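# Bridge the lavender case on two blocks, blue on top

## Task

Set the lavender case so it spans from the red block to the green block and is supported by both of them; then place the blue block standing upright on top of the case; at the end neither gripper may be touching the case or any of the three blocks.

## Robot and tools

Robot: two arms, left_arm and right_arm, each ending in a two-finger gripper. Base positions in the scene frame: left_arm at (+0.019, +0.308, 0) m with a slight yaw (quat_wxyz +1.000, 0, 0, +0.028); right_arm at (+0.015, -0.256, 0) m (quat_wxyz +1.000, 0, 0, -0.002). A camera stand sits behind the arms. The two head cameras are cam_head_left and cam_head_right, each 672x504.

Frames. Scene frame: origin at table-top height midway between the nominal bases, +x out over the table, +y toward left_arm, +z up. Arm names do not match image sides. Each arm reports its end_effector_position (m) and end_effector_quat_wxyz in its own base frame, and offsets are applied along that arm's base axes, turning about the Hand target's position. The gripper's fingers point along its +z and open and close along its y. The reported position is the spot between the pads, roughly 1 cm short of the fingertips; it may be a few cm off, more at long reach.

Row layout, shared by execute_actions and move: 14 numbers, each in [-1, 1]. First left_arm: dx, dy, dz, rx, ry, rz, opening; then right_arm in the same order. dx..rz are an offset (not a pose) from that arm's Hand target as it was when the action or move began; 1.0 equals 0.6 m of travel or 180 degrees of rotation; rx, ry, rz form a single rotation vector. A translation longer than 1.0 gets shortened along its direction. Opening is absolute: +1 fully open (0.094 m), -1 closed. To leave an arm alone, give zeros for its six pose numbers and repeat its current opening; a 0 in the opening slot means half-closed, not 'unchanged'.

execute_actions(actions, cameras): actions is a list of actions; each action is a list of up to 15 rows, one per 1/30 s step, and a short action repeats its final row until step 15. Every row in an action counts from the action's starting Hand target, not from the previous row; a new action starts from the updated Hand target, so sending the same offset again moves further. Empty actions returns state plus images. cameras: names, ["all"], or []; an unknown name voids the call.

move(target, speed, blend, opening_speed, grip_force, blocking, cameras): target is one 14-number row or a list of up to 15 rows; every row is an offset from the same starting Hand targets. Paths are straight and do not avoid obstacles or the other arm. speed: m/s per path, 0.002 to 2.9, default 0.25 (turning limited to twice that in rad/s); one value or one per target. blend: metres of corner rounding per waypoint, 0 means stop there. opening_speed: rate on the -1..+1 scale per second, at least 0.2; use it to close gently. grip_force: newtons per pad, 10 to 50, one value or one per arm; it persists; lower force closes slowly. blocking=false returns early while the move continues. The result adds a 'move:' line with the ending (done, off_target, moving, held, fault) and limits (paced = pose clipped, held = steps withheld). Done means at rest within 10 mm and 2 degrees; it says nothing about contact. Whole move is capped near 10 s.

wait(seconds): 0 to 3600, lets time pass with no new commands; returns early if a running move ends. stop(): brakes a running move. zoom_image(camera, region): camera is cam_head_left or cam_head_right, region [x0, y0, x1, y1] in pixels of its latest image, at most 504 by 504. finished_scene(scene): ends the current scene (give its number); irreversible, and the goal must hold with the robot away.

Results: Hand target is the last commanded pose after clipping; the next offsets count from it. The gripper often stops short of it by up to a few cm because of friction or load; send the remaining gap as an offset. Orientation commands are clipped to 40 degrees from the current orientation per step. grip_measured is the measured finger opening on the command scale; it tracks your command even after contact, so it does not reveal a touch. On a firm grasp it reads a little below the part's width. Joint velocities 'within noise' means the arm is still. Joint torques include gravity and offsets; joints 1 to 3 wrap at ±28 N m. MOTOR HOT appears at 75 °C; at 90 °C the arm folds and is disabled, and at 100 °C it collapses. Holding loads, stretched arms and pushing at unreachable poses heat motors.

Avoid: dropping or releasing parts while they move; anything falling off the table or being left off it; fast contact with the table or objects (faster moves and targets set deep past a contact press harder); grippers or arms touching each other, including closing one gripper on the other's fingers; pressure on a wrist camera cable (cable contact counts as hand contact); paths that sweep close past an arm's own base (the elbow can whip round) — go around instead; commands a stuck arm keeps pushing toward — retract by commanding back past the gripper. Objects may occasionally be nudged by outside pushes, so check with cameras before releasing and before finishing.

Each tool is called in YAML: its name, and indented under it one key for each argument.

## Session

execute_actions:
  actions: []

zoom_image:
  camera: "cam_head_left"
  region: [250, 210, 510, 350]

zoom_image:
  camera: "cam_head_right"
  region: [250, 210, 510, 350]

Scene clock: 0.00 s.
left_arm: end_effector_position=(+0.3942, +0.0045, +0.0977) grip_measured=+1.000 end_effector_quat_wxyz=(+0.558, -0.073, +0.826, -0.021) | right_arm: end_effector_position=(+0.4000, -0.0441, +0.1089) grip_measured=+1.000 end_effector_quat_wxyz=(+0.586, +0.118, +0.789, -0.141)
Joint positions: left_arm=[-0.022 1.478 0.388 0.704 -0.068 -0.154 0.094] | right_arm=[0.084 1.584 0.408 0.867 0.45 0.05 0.094]
Joint velocities: within noise
Joint torques (N m): no reading
Heat: left arm: 36 °C; right arm: 35 °C.
Hand target: left_arm +0.3992, +0.0045, +0.1108; +0.574, -0.073, +0.815, -0.022 | right_arm +0.4014, -0.0449, +0.1143; +0.591, +0.122, +0.785, -0.142
Tool commands: left_gripper/opening=+1.0 right_gripper/opening=+1.0

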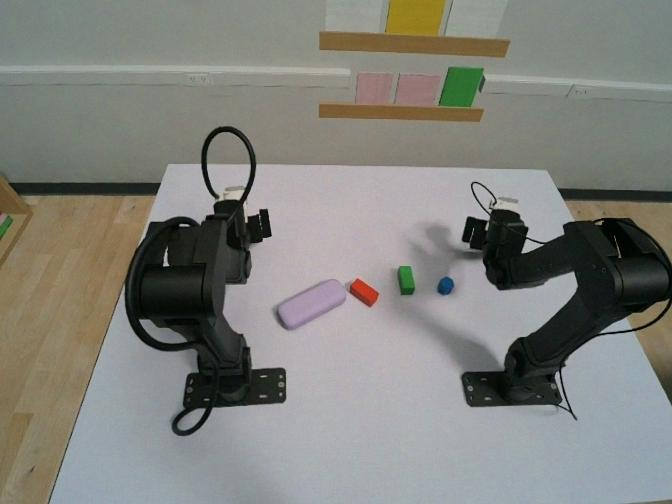

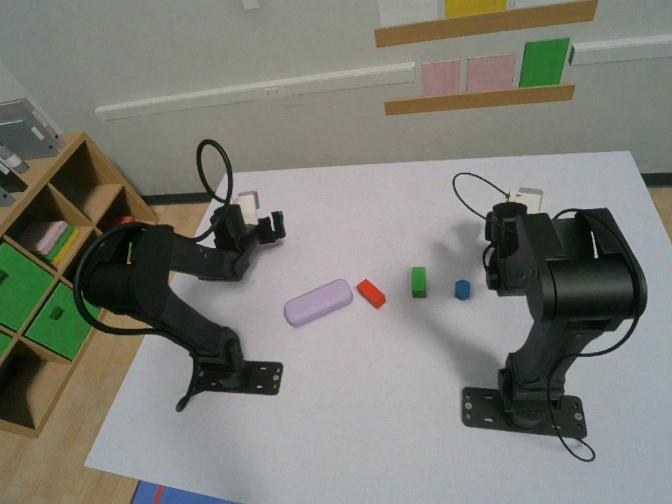

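Scaled by 1.938.

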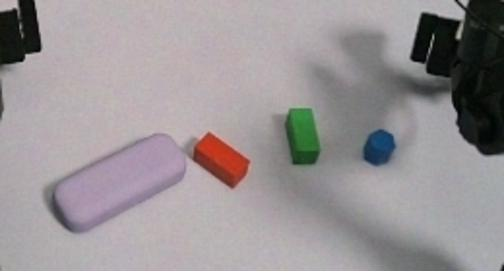

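Scaled by 1.938.

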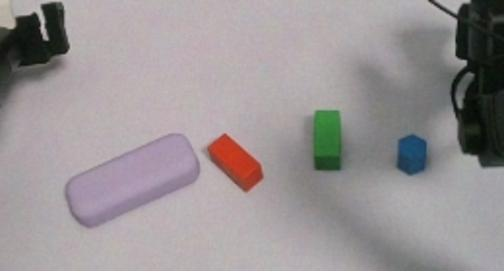

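zoom_image:
  camera: "cam_head_left"
  region: [430, 268, 465, 303]

zoom_image:
  camera: "cam_head_right"
  region: [445, 273, 480, 308]

Scaled by 14.400.

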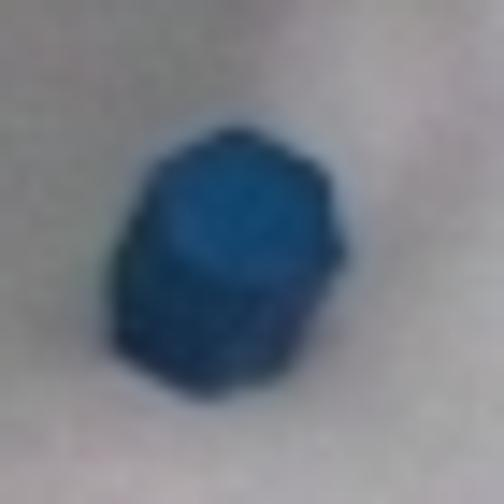

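Scaled by 14.400.

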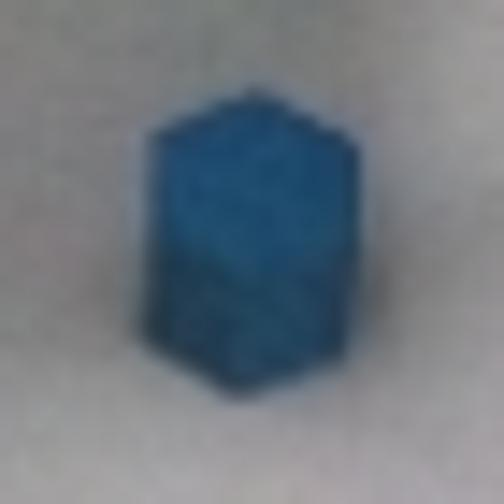

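move:
  target: [-0.3645,-0.2742,-0.035,0.2339,0.3433,-0.3578,1,-0.2523,0.2665,-0.0405,0.0975,0.4058,0.0838,0.5]
  speed: 0.4
  cameras: ["all"]

zoom_image:
  camera: "cam_head_left"
  region: [260, 200, 500, 340]

zoom_image:
  camera: "cam_head_right"
  region: [270, 200, 510, 340]

Scene clock: 24.30 s.
left_arm: end_effector_position=(+0.1761, -0.1539, +0.0826) grip_measured=+1.000 end_effector_quat_wxyz=(-0.010, +0.525, +0.851, +0.002) | right_arm: end_effector_position=(+0.2514, +0.1125, +0.0859) grip_measured=+0.501 end_effector_quat_wxyz=(+0.009, -0.001, +1.000, +0.000)
Joint positions: left_arm=[-0.723 1.462 1.03 -1.159 -0.001 0.383 0.094] | right_arm=[0.422 1.585 1.161 -1.131 0.007 0.419 0.071]
Joint torques (N m): left_arm=[-0.66 -5.22 7.99 0.2 0.02 0.05] | right_arm=[0.43 -5.39 6.68 -0.21 -0.09 0.08]
Heat: left arm: 37 °C; right arm: 35 °C.
Hand target: left_arm +0.1804, -0.1600, +0.0898; +0.000, +0.531, +0.847, +0.000 | right_arm +0.2500, +0.1150, +0.0899; +0.000, +0.000, +1.000, +0.000
Off the commanded pose: left_arm 0.010 m, 1 deg | right_arm 0.005 m, 1 deg.
move: done

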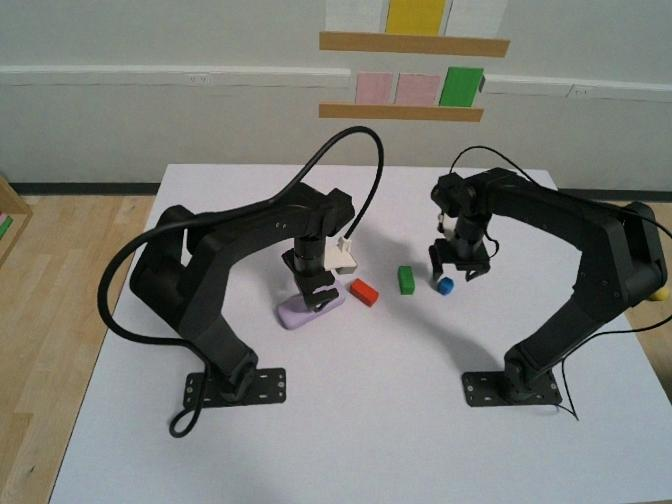

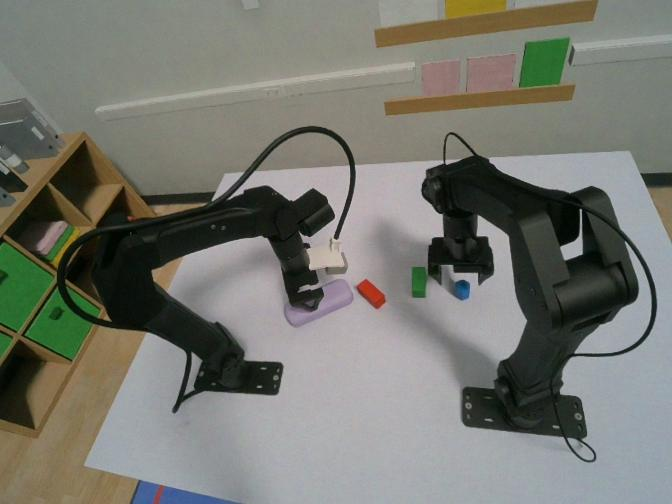

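Scaled by 2.100.

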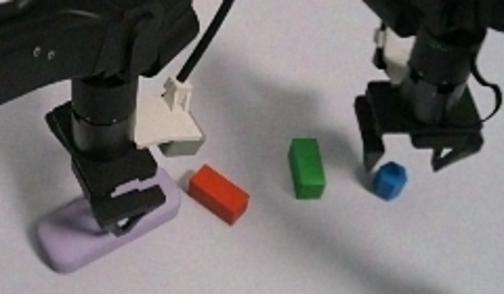

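Scaled by 2.100.

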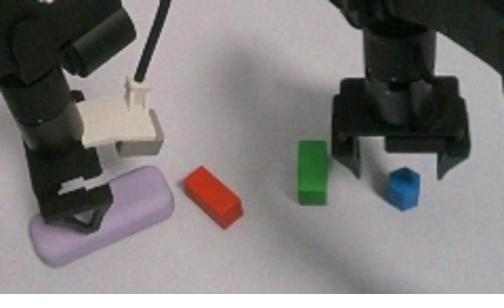

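move:
  target:
    - [0,0,-0.05,0,0,0,1,0.018,0.003,-0.05,0,0,0,0.5]
    - [0,0,-0.107,0,0,0,1,0.018,0.003,-0.11,0,0,0,0.5]
  speed: 0.2
  blend: [0.01,0]
  cameras: ["all"]

zoom_image:
  camera: "cam_head_left"
  region: [260, 230, 500, 340]

zoom_image:
  camera: "cam_head_right"
  region: [270, 230, 510, 340]

Scene clock: 31.90 s.
left_arm: end_effector_position=(+0.1795, -0.1569, +0.0281) grip_measured=+1.000 end_effector_quat_wxyz=(-0.005, +0.525, +0.851, +0.001) | right_arm: end_effector_position=(+0.2656, +0.1190, +0.0297) grip_measured=+0.501 end_effector_quat_wxyz=(+0.013, -0.001, +1.000, +0.002)
Joint positions: left_arm=[-0.723 1.539 0.874 -0.918 -0.001 0.383 0.094] | right_arm=[0.422 1.698 1.049 -0.897 0.006 0.419 0.071]
Joint torques (N m): left_arm=[-0.58 -5.64 4.45 0.46 0.03 0.04] | right_arm=[-0.39 -5.87 3.69 0.16 -0.08 -0.02]
Heat: left arm: 37 °C; right arm: 35 °C.
Hand target: left_arm +0.1804, -0.1600, +0.0256; +0.000, +0.531, +0.847, +0.000 | right_arm +0.2609, +0.1168, +0.0240; +0.000, +0.000, +1.000, +0.000
Off the commanded pose: left_arm 0.004 m, 1 deg | right_arm 0.008 m, 1 deg.
move: done

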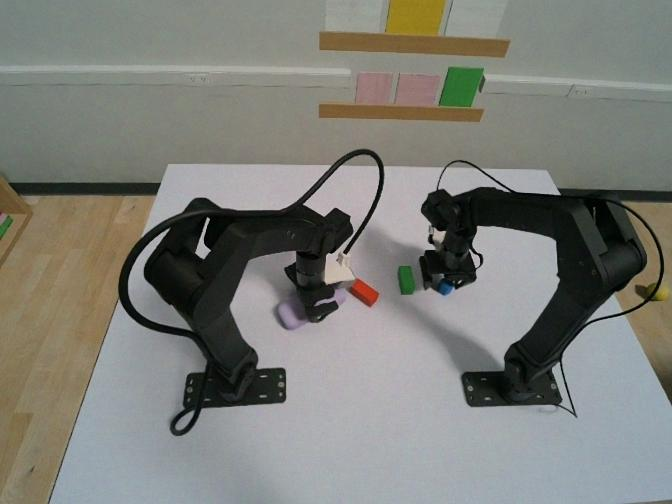

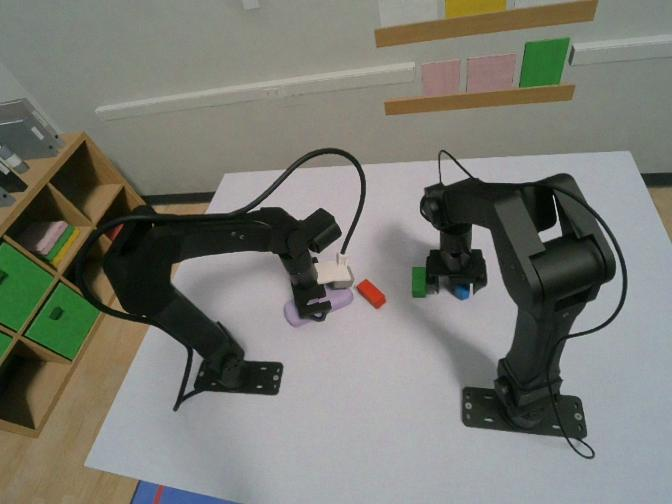

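Scaled by 2.100.

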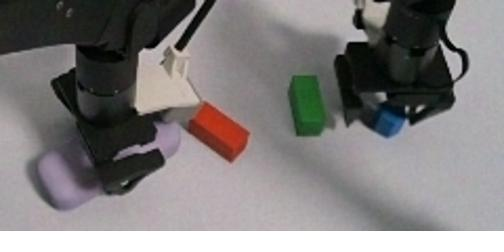

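Scaled by 2.100.

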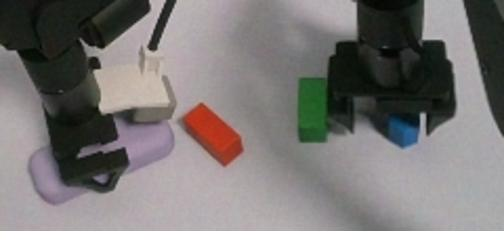

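move:
  target:
    - [0,0,0,0,0,0,1,-0.013,-0.003,-0.008,0,0,0,0.5]
    - [0,0,0,0,0,0,-0.2,-0.013,-0.003,-0.008,0,0,0,-0.8]
  speed: 0.1
  opening_speed: 1.2
  grip_force: [30,25]
  cameras: ["all"]

zoom_image:
  camera: "cam_head_left"
  region: [260, 230, 500, 340]

zoom_image:
  camera: "cam_head_right"
  region: [270, 230, 510, 340]

Scene clock: 38.37 s.
left_arm: end_effector_position=(+0.1796, -0.1570, +0.0281) grip_measured=+0.351 end_effector_quat_wxyz=(-0.005, +0.525, +0.851, +0.001) | right_arm: end_effector_position=(+0.2574, +0.1154, +0.0198) grip_measured=-0.363 end_effector_quat_wxyz=(+0.004, -0.001, +1.000, -0.001)
Joint positions: left_arm=[-0.723 1.539 0.874 -0.917 -0.001 0.383 0.063] | right_arm=[0.422 1.698 1.007 -0.872 0.006 0.419 0.03]
Joint torques (N m): left_arm=[-0.61 -5.53 4.36 0.43 0.02 0.05] | right_arm=[-0.06 -7.1 3.45 0.12 -0.05 0]
Heat: left arm: 37 °C; right arm: 35 °C.
Hand target: left_arm +0.1804, -0.1600, +0.0256; +0.000, +0.531, +0.847, +0.000 | right_arm +0.2531, +0.1150, +0.0192; +0.000, +0.000, +1.000, +0.000
Off the commanded pose: left_arm 0.004 m, 1 deg | right_arm 0.004 m, 1 deg.
grip_force (N): 30, 25
move: done

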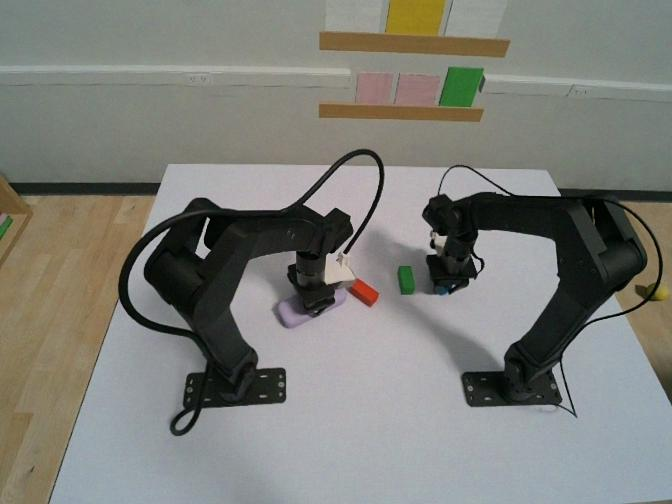

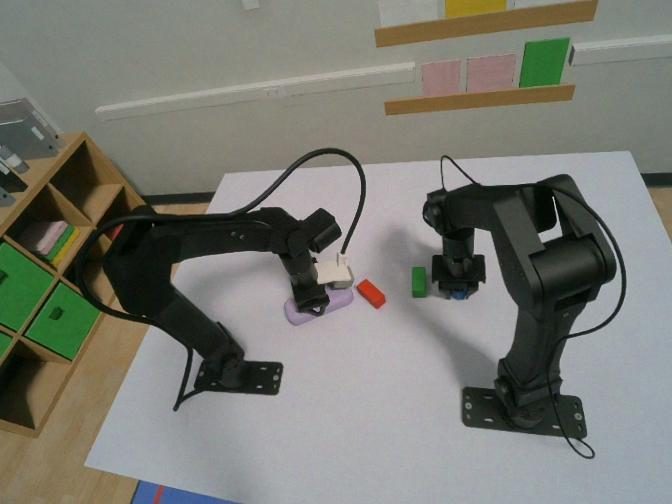

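Scaled by 2.100.

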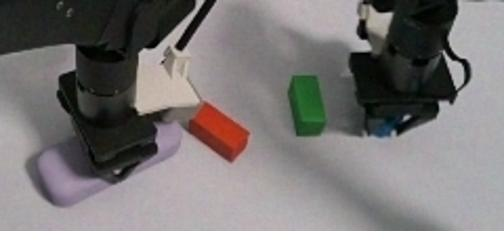

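Scaled by 2.100.

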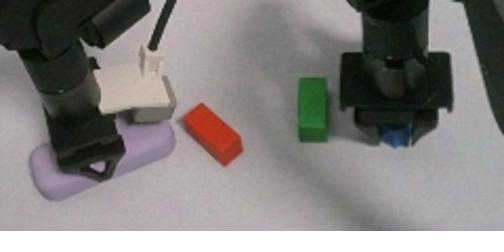

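move:
  target:
    - [0,0,0.135,0,0,0,-0.2,0,-0.0,0.14,0,0,0,-0.8]
    - [0.0618,-0.2942,0.1407,0,0,-0.05,-0.2,0,-0.14,0.2,0,0,0,-0.8]
  speed: 0.28
  blend: [0.02,0]
  cameras: ["all"]

zoom_image:
  camera: "cam_head_left"
  region: [320, 210, 480, 320]

zoom_image:
  camera: "cam_head_right"
  region: [320, 210, 480, 320]

Scene clock: 46.30 s.
left_arm: end_effector_position=(+0.2152, -0.3306, +0.1026) grip_measured=+0.350 end_effector_quat_wxyz=(-0.010, +0.598, +0.801, +0.004) | right_arm: end_effector_position=(+0.2541, +0.0318, +0.1279) grip_measured=-0.364 end_effector_quat_wxyz=(-0.006, +0.001, +1.000, -0.003)
Joint positions: left_arm=[-0.997 2.075 1.849 -1.365 -0.001 0.286 0.063] | right_arm=[0.123 1.523 1.267 -1.328 0.004 0.126 0.03]
Joint torques (N m): left_arm=[-0.29 -11.59 8.36 0.14 0.06 -0.11] | right_arm=[-0.66 -6.84 7.08 -0.2 -0.04 -0.09]
Heat: left arm: 37 °C; right arm: 36 °C.
Hand target: left_arm +0.2174, -0.3366, +0.1100; +0.000, +0.596, +0.803, +0.000 | right_arm +0.2531, +0.0310, +0.1392; +0.000, +0.000, +1.000, +0.000
Off the commanded pose: left_arm 0.010 m, 1 deg | right_arm 0.011 m, 1 deg.
grip_force (N): 30, 25
move: off_target (right_arm)

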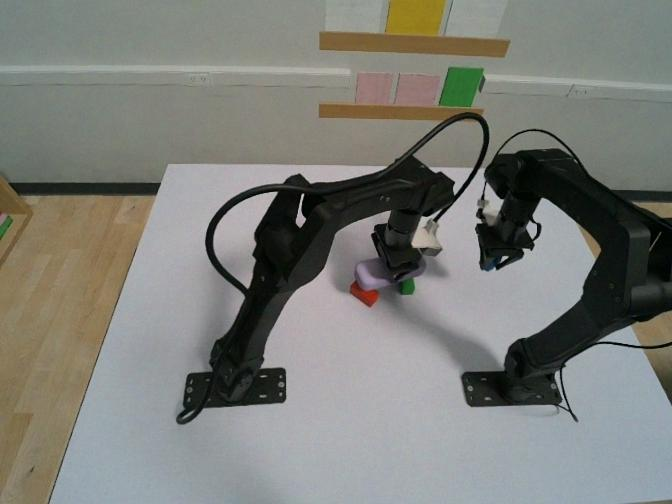

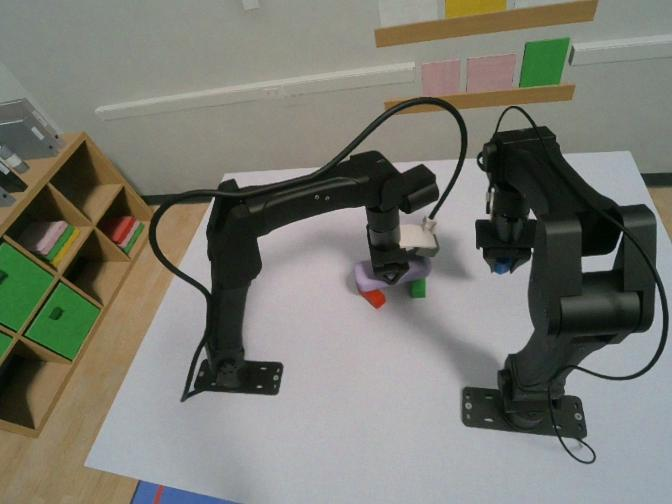

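Scaled by 3.150.

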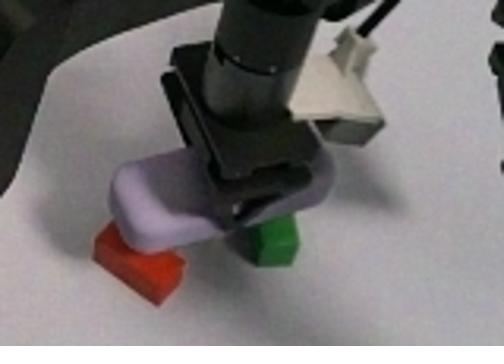

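Scaled by 3.150.

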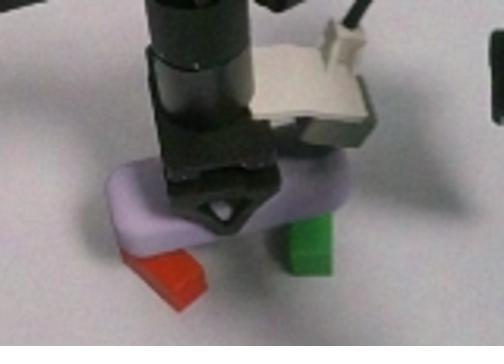

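move:
  target:
    - [0.005,0.003,-0.065,0,0,0,-0.2,0,0,0,0,0,0,-0.8]
    - [0.005,0.003,-0.1,0,0,0,-0.2,0,0,0,0,0,0,-0.8]
  speed: [0.12,0.03]
  blend: [0.005,0]
  cameras: ["all"]

zoom_image:
  camera: "cam_head_left"
  region: [340, 230, 480, 330]

zoom_image:
  camera: "cam_head_right"
  region: [340, 230, 480, 330]

Scene clock: 50.60 s.
left_arm: end_effector_position=(+0.2153, -0.3296, +0.0617) grip_measured=+0.347 end_effector_quat_wxyz=(-0.011, +0.598, +0.801, +0.006) | right_arm: end_effector_position=(+0.2541, +0.0318, +0.1279) grip_measured=-0.364 end_effector_quat_wxyz=(-0.006, +0.001, +1.000, -0.003)
Joint positions: left_arm=[-0.997 2.088 1.705 -1.212 -0.004 0.286 0.063] | right_arm=[0.123 1.523 1.267 -1.328 0.004 0.126 0.03]
Joint torques (N m): left_arm=[0.49 -11.07 3 0.81 0.06 -0.02] | right_arm=[-0.46 -7.04 6.79 -0.26 -0.01 -0.07]
Heat: left arm: 37 °C; right arm: 36 °C.
Hand target: left_arm +0.2204, -0.3347, +0.0500; +0.000, +0.596, +0.803, +0.000 | right_arm +0.2531, +0.0310, +0.1392; +0.000, +0.000, +1.000, +0.000
Off the commanded pose: left_arm 0.014 m, 1 deg | right_arm 0.011 m, 1 deg.
grip_force (N): 30, 25
move: off_target (left_arm)

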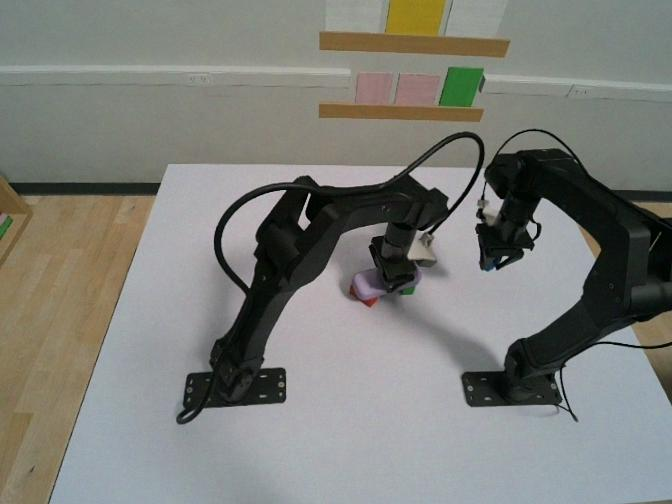

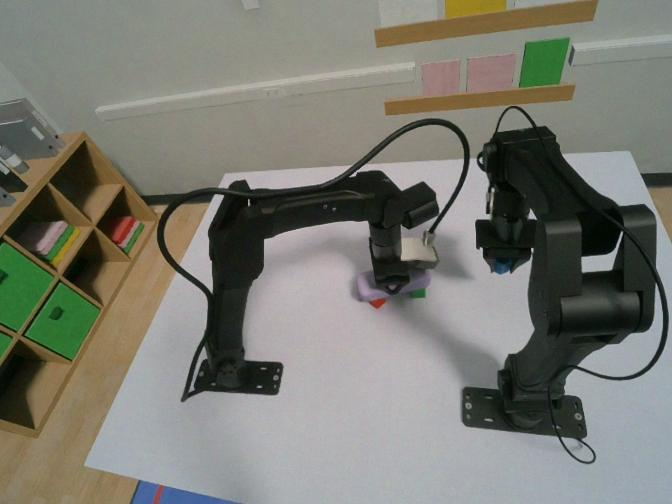

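Scaled by 3.600.

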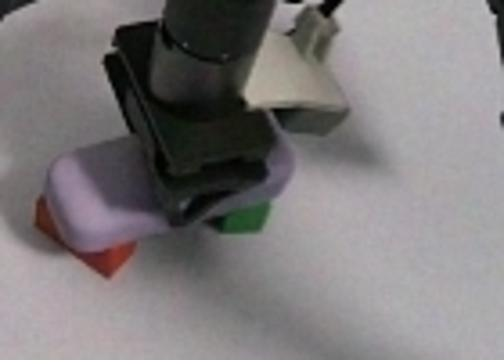

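Scaled by 3.600.

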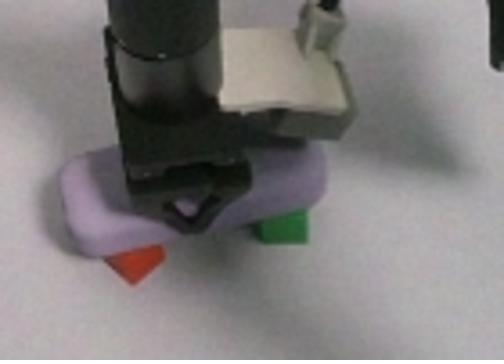

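move:
  target:
    - [0,0,0.017,0,0,0,-0.2,0,0,0,0,0,0,-0.8]
    - [0,0,0.018,0,0,0,0.85,0,0,0,0,0,0,-0.8]
    - [0.0,0,0.14,0,0,0,0.85,0,0,0.01,0,0,0,-0.8]
    - [-0.03,0.48,0.2,0,0,0,0.85,-0.035,0.34,0.01,0,0,0,-0.8]
  speed: [0.1,0.1,0.15,0.35]
  opening_speed: 1.5
  blend: [0,0,0.01,0]
  cameras: ["all"]

zoom_image:
  camera: "cam_head_left"
  region: [330, 210, 470, 320]

zoom_image:
  camera: "cam_head_right"
  region: [330, 210, 470, 320]

Scene clock: 61.10 s.
left_arm: end_effector_position=(+0.2041, -0.0456, +0.1639) grip_measured=+0.848 end_effector_quat_wxyz=(-0.010, +0.594, +0.805, +0.004) | right_arm: end_effector_position=(+0.2334, +0.2358, +0.1419) grip_measured=-0.364 end_effector_quat_wxyz=(+0.003, -0.002, +1.000, +0.010)
Joint positions: left_arm=[-0.238 1.355 1.266 -1.496 -0.016 1.033 0.087] | right_arm=[0.782 1.783 1.605 -1.375 -0.009 0.778 0.03]
Joint torques (N m): left_arm=[0.58 -5.74 6.38 0.14 0.18 0.11] | right_arm=[0.53 -7.08 6.82 -0.22 0.06 0.06]
Heat: left arm: 37 °C; right arm: 36 °C.
Hand target: left_arm +0.2025, -0.0468, +0.1701; +0.000, +0.596, +0.803, +0.000 | right_arm +0.2322, +0.2350, +0.1451; +0.000, +0.000, +1.000, +0.000
Off the commanded pose: left_arm 0.006 m, 1 deg | right_arm 0.004 m, 1 deg.
grip_force (N): 30, 25
move: done

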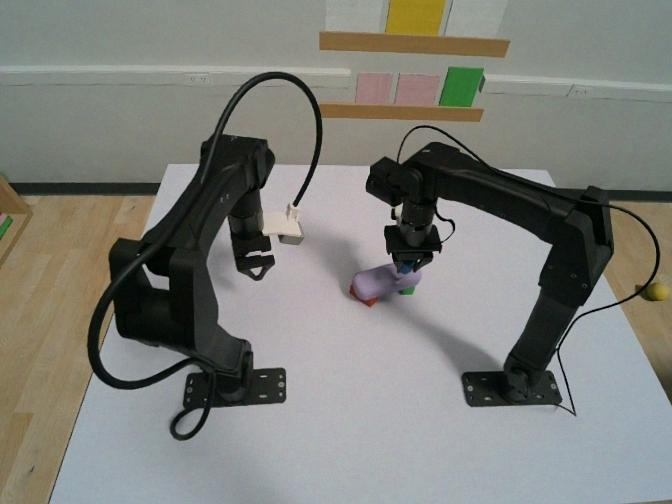

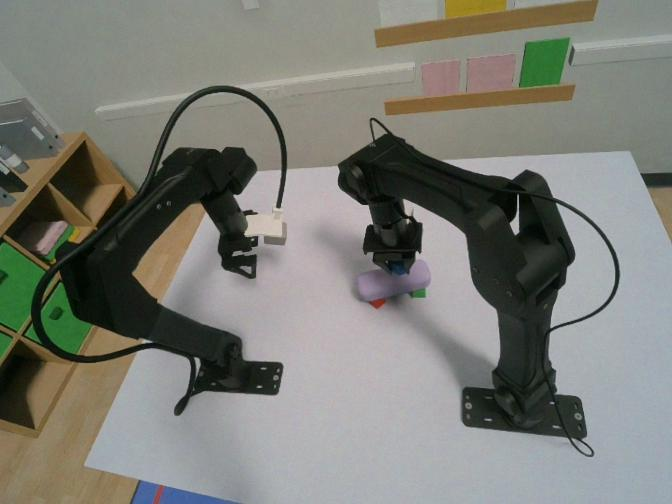

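Scaled by 3.600.

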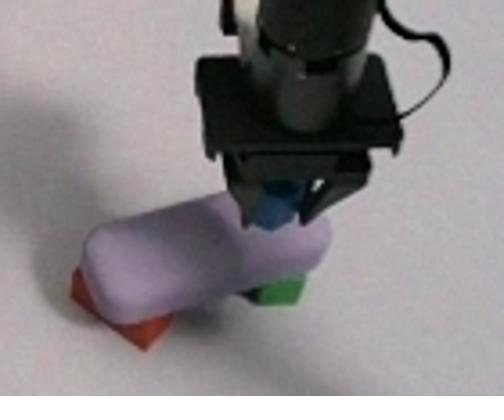

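Scaled by 3.600.

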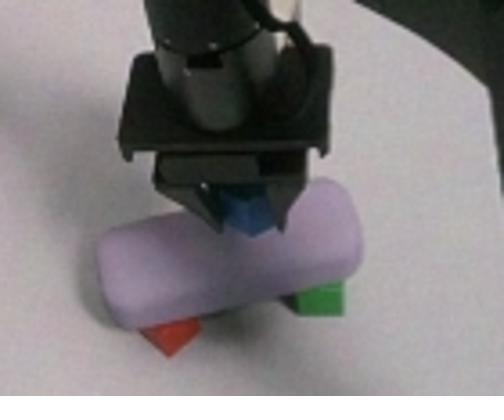

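move:
  target:
    - [0,0,0,0,0,0,0.85,0.006,0.036,0,0,0,0,-0.8]
    - [0,0,0,0,0,0,0.85,0.006,0.036,-0.07,0,0,0,-0.8]
    - [0,0,0,0,0,0,0.85,0.006,0.036,-0.11,0,0,0,-0.8]
  speed: [0.2,0.15,0.03]
  blend: [0.01,0.004,0]
  cameras: ["all"]

zoom_image:
  camera: "cam_head_left"
  region: [340, 230, 440, 320]

zoom_image:
  camera: "cam_head_right"
  region: [340, 230, 440, 320]

Scene clock: 69.93 s.
left_arm: end_effector_position=(+0.2041, -0.0456, +0.1639) grip_measured=+0.848 end_effector_quat_wxyz=(-0.010, +0.594, +0.805, +0.004) | right_arm: end_effector_position=(+0.2368, +0.2586, +0.0923) grip_measured=-0.364 end_effector_quat_wxyz=(+0.004, -0.004, +1.000, +0.011)
Joint positions: left_arm=[-0.238 1.355 1.266 -1.496 -0.016 1.033 0.087] | right_arm=[0.822 1.858 1.502 -1.193 -0.009 0.815 0.03]
Joint torques (N m): left_arm=[0.59 -5.71 6.34 0.12 0.19 0.09] | right_arm=[0.31 -7.42 2.96 0.41 0.05 0.09]
Heat: left arm: 37 °C; right arm: 36 °C.
Hand target: left_arm +0.2025, -0.0467, +0.1701; +0.000, +0.596, +0.803, +0.000 | right_arm +0.2358, +0.2567, +0.0792; +0.000, +0.000, +1.000, +0.001
Off the commanded pose: left_arm 0.007 m, 1 deg | right_arm 0.013 m, 1 deg.
grip_force (N): 30, 25
move: off_target (right_arm)

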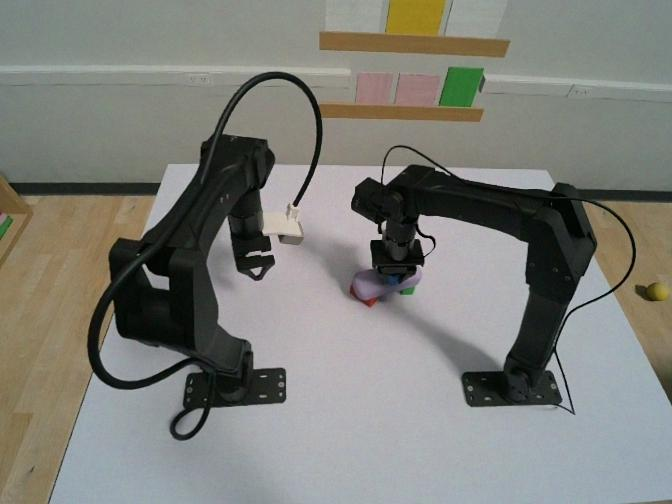

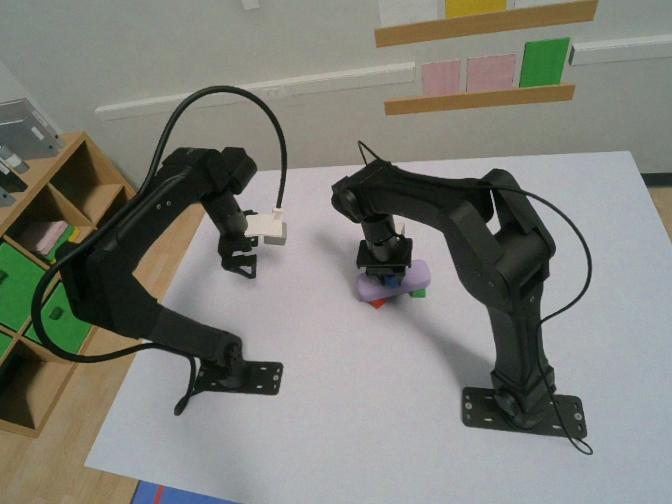

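Scaled by 5.040.

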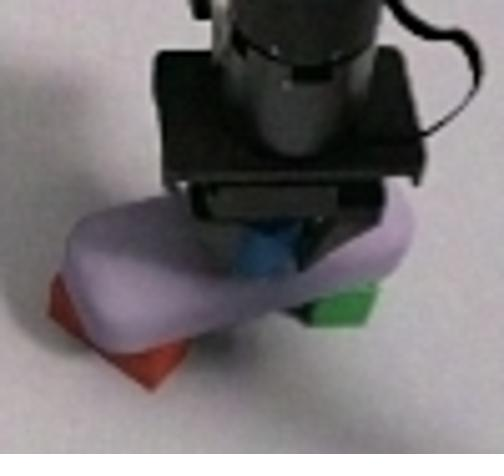

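Scaled by 5.040.

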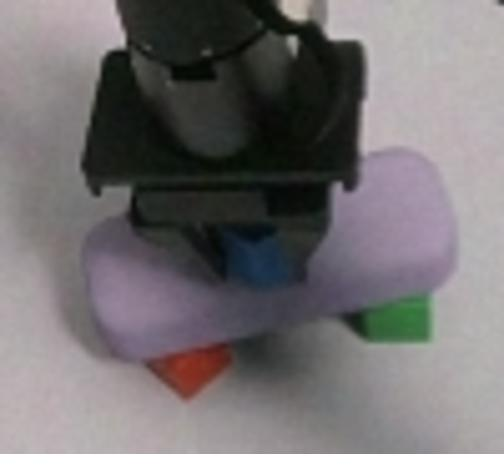

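move:
  target:
    - [0,0,0,0,0,0,0.85,0,0,0.016,0,0,0,-0.8]
    - [0,0,0,0,0,0,0.85,0,0,0.017,0,0,0,0.5]
    - [0,0,0,0,0,0,0.85,0,0,0.15,0,0,0,0.5]
    - [0,0,0,0,0,0,0.85,0,-0.2,0.16,0,0,0,0.5]
  speed: [0.05,0.05,0.12,0.3]
  opening_speed: 1.0
  blend: [0,0,0.02,0]
  cameras: ["all"]

zoom_image:
  camera: "cam_head_left"
  region: [340, 230, 440, 320]

Scene clock: 77.50 s.
left_arm: end_effector_position=(+0.2041, -0.0456, +0.1639) grip_measured=+0.848 end_effector_quat_wxyz=(-0.010, +0.594, +0.805, +0.004) | right_arm: end_effector_position=(+0.2441, +0.1436, +0.1717) grip_measured=+0.498 end_effector_quat_wxyz=(+0.006, +0.002, +1.000, +0.004)
Joint positions: left_arm=[-0.238 1.355 1.266 -1.496 -0.016 1.033 0.087] | right_arm=[0.527 1.611 1.53 -1.474 -0.001 0.531 0.07]
Joint torques (N m): left_arm=[0.51 -5.75 6.28 0.11 0.17 0.08] | right_arm=[-0.53 -8.21 3.95 -0.1 0.02 -0.11]
Heat: left arm: 37 °C; right arm: 36 °C.
Hand target: left_arm +0.2025, -0.0467, +0.1701; +0.000, +0.596, +0.803, +0.000 | right_arm +0.2358, +0.1366, +0.1752; +0.000, +0.000, +1.000, +0.000
Off the commanded pose: left_arm 0.006 m, 1 deg | right_arm 0.011 m, 1 deg.
grip_force (N): 30, 25
move: off_target (right_arm)

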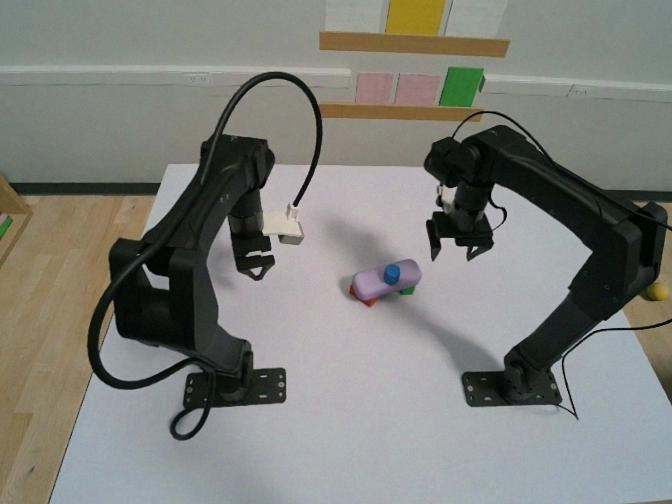

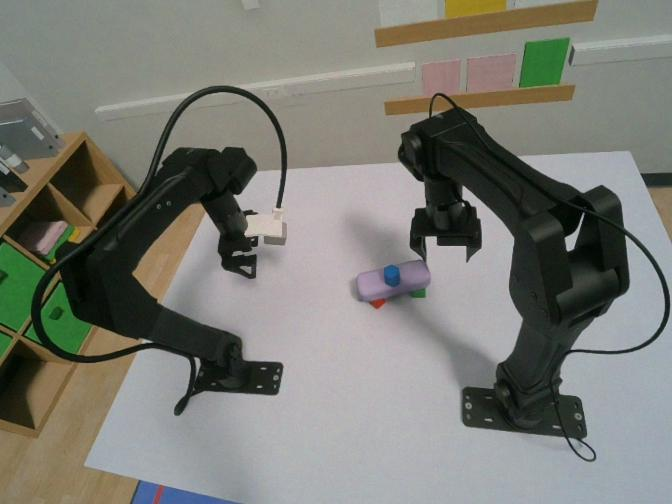

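Scaled by 5.040.

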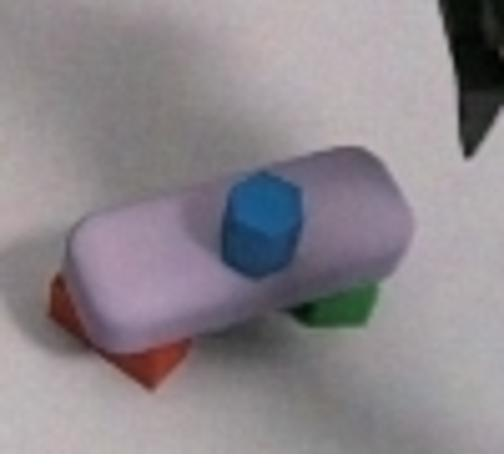

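finished_scene:
  scene: 3

The scene is finished: the task was done.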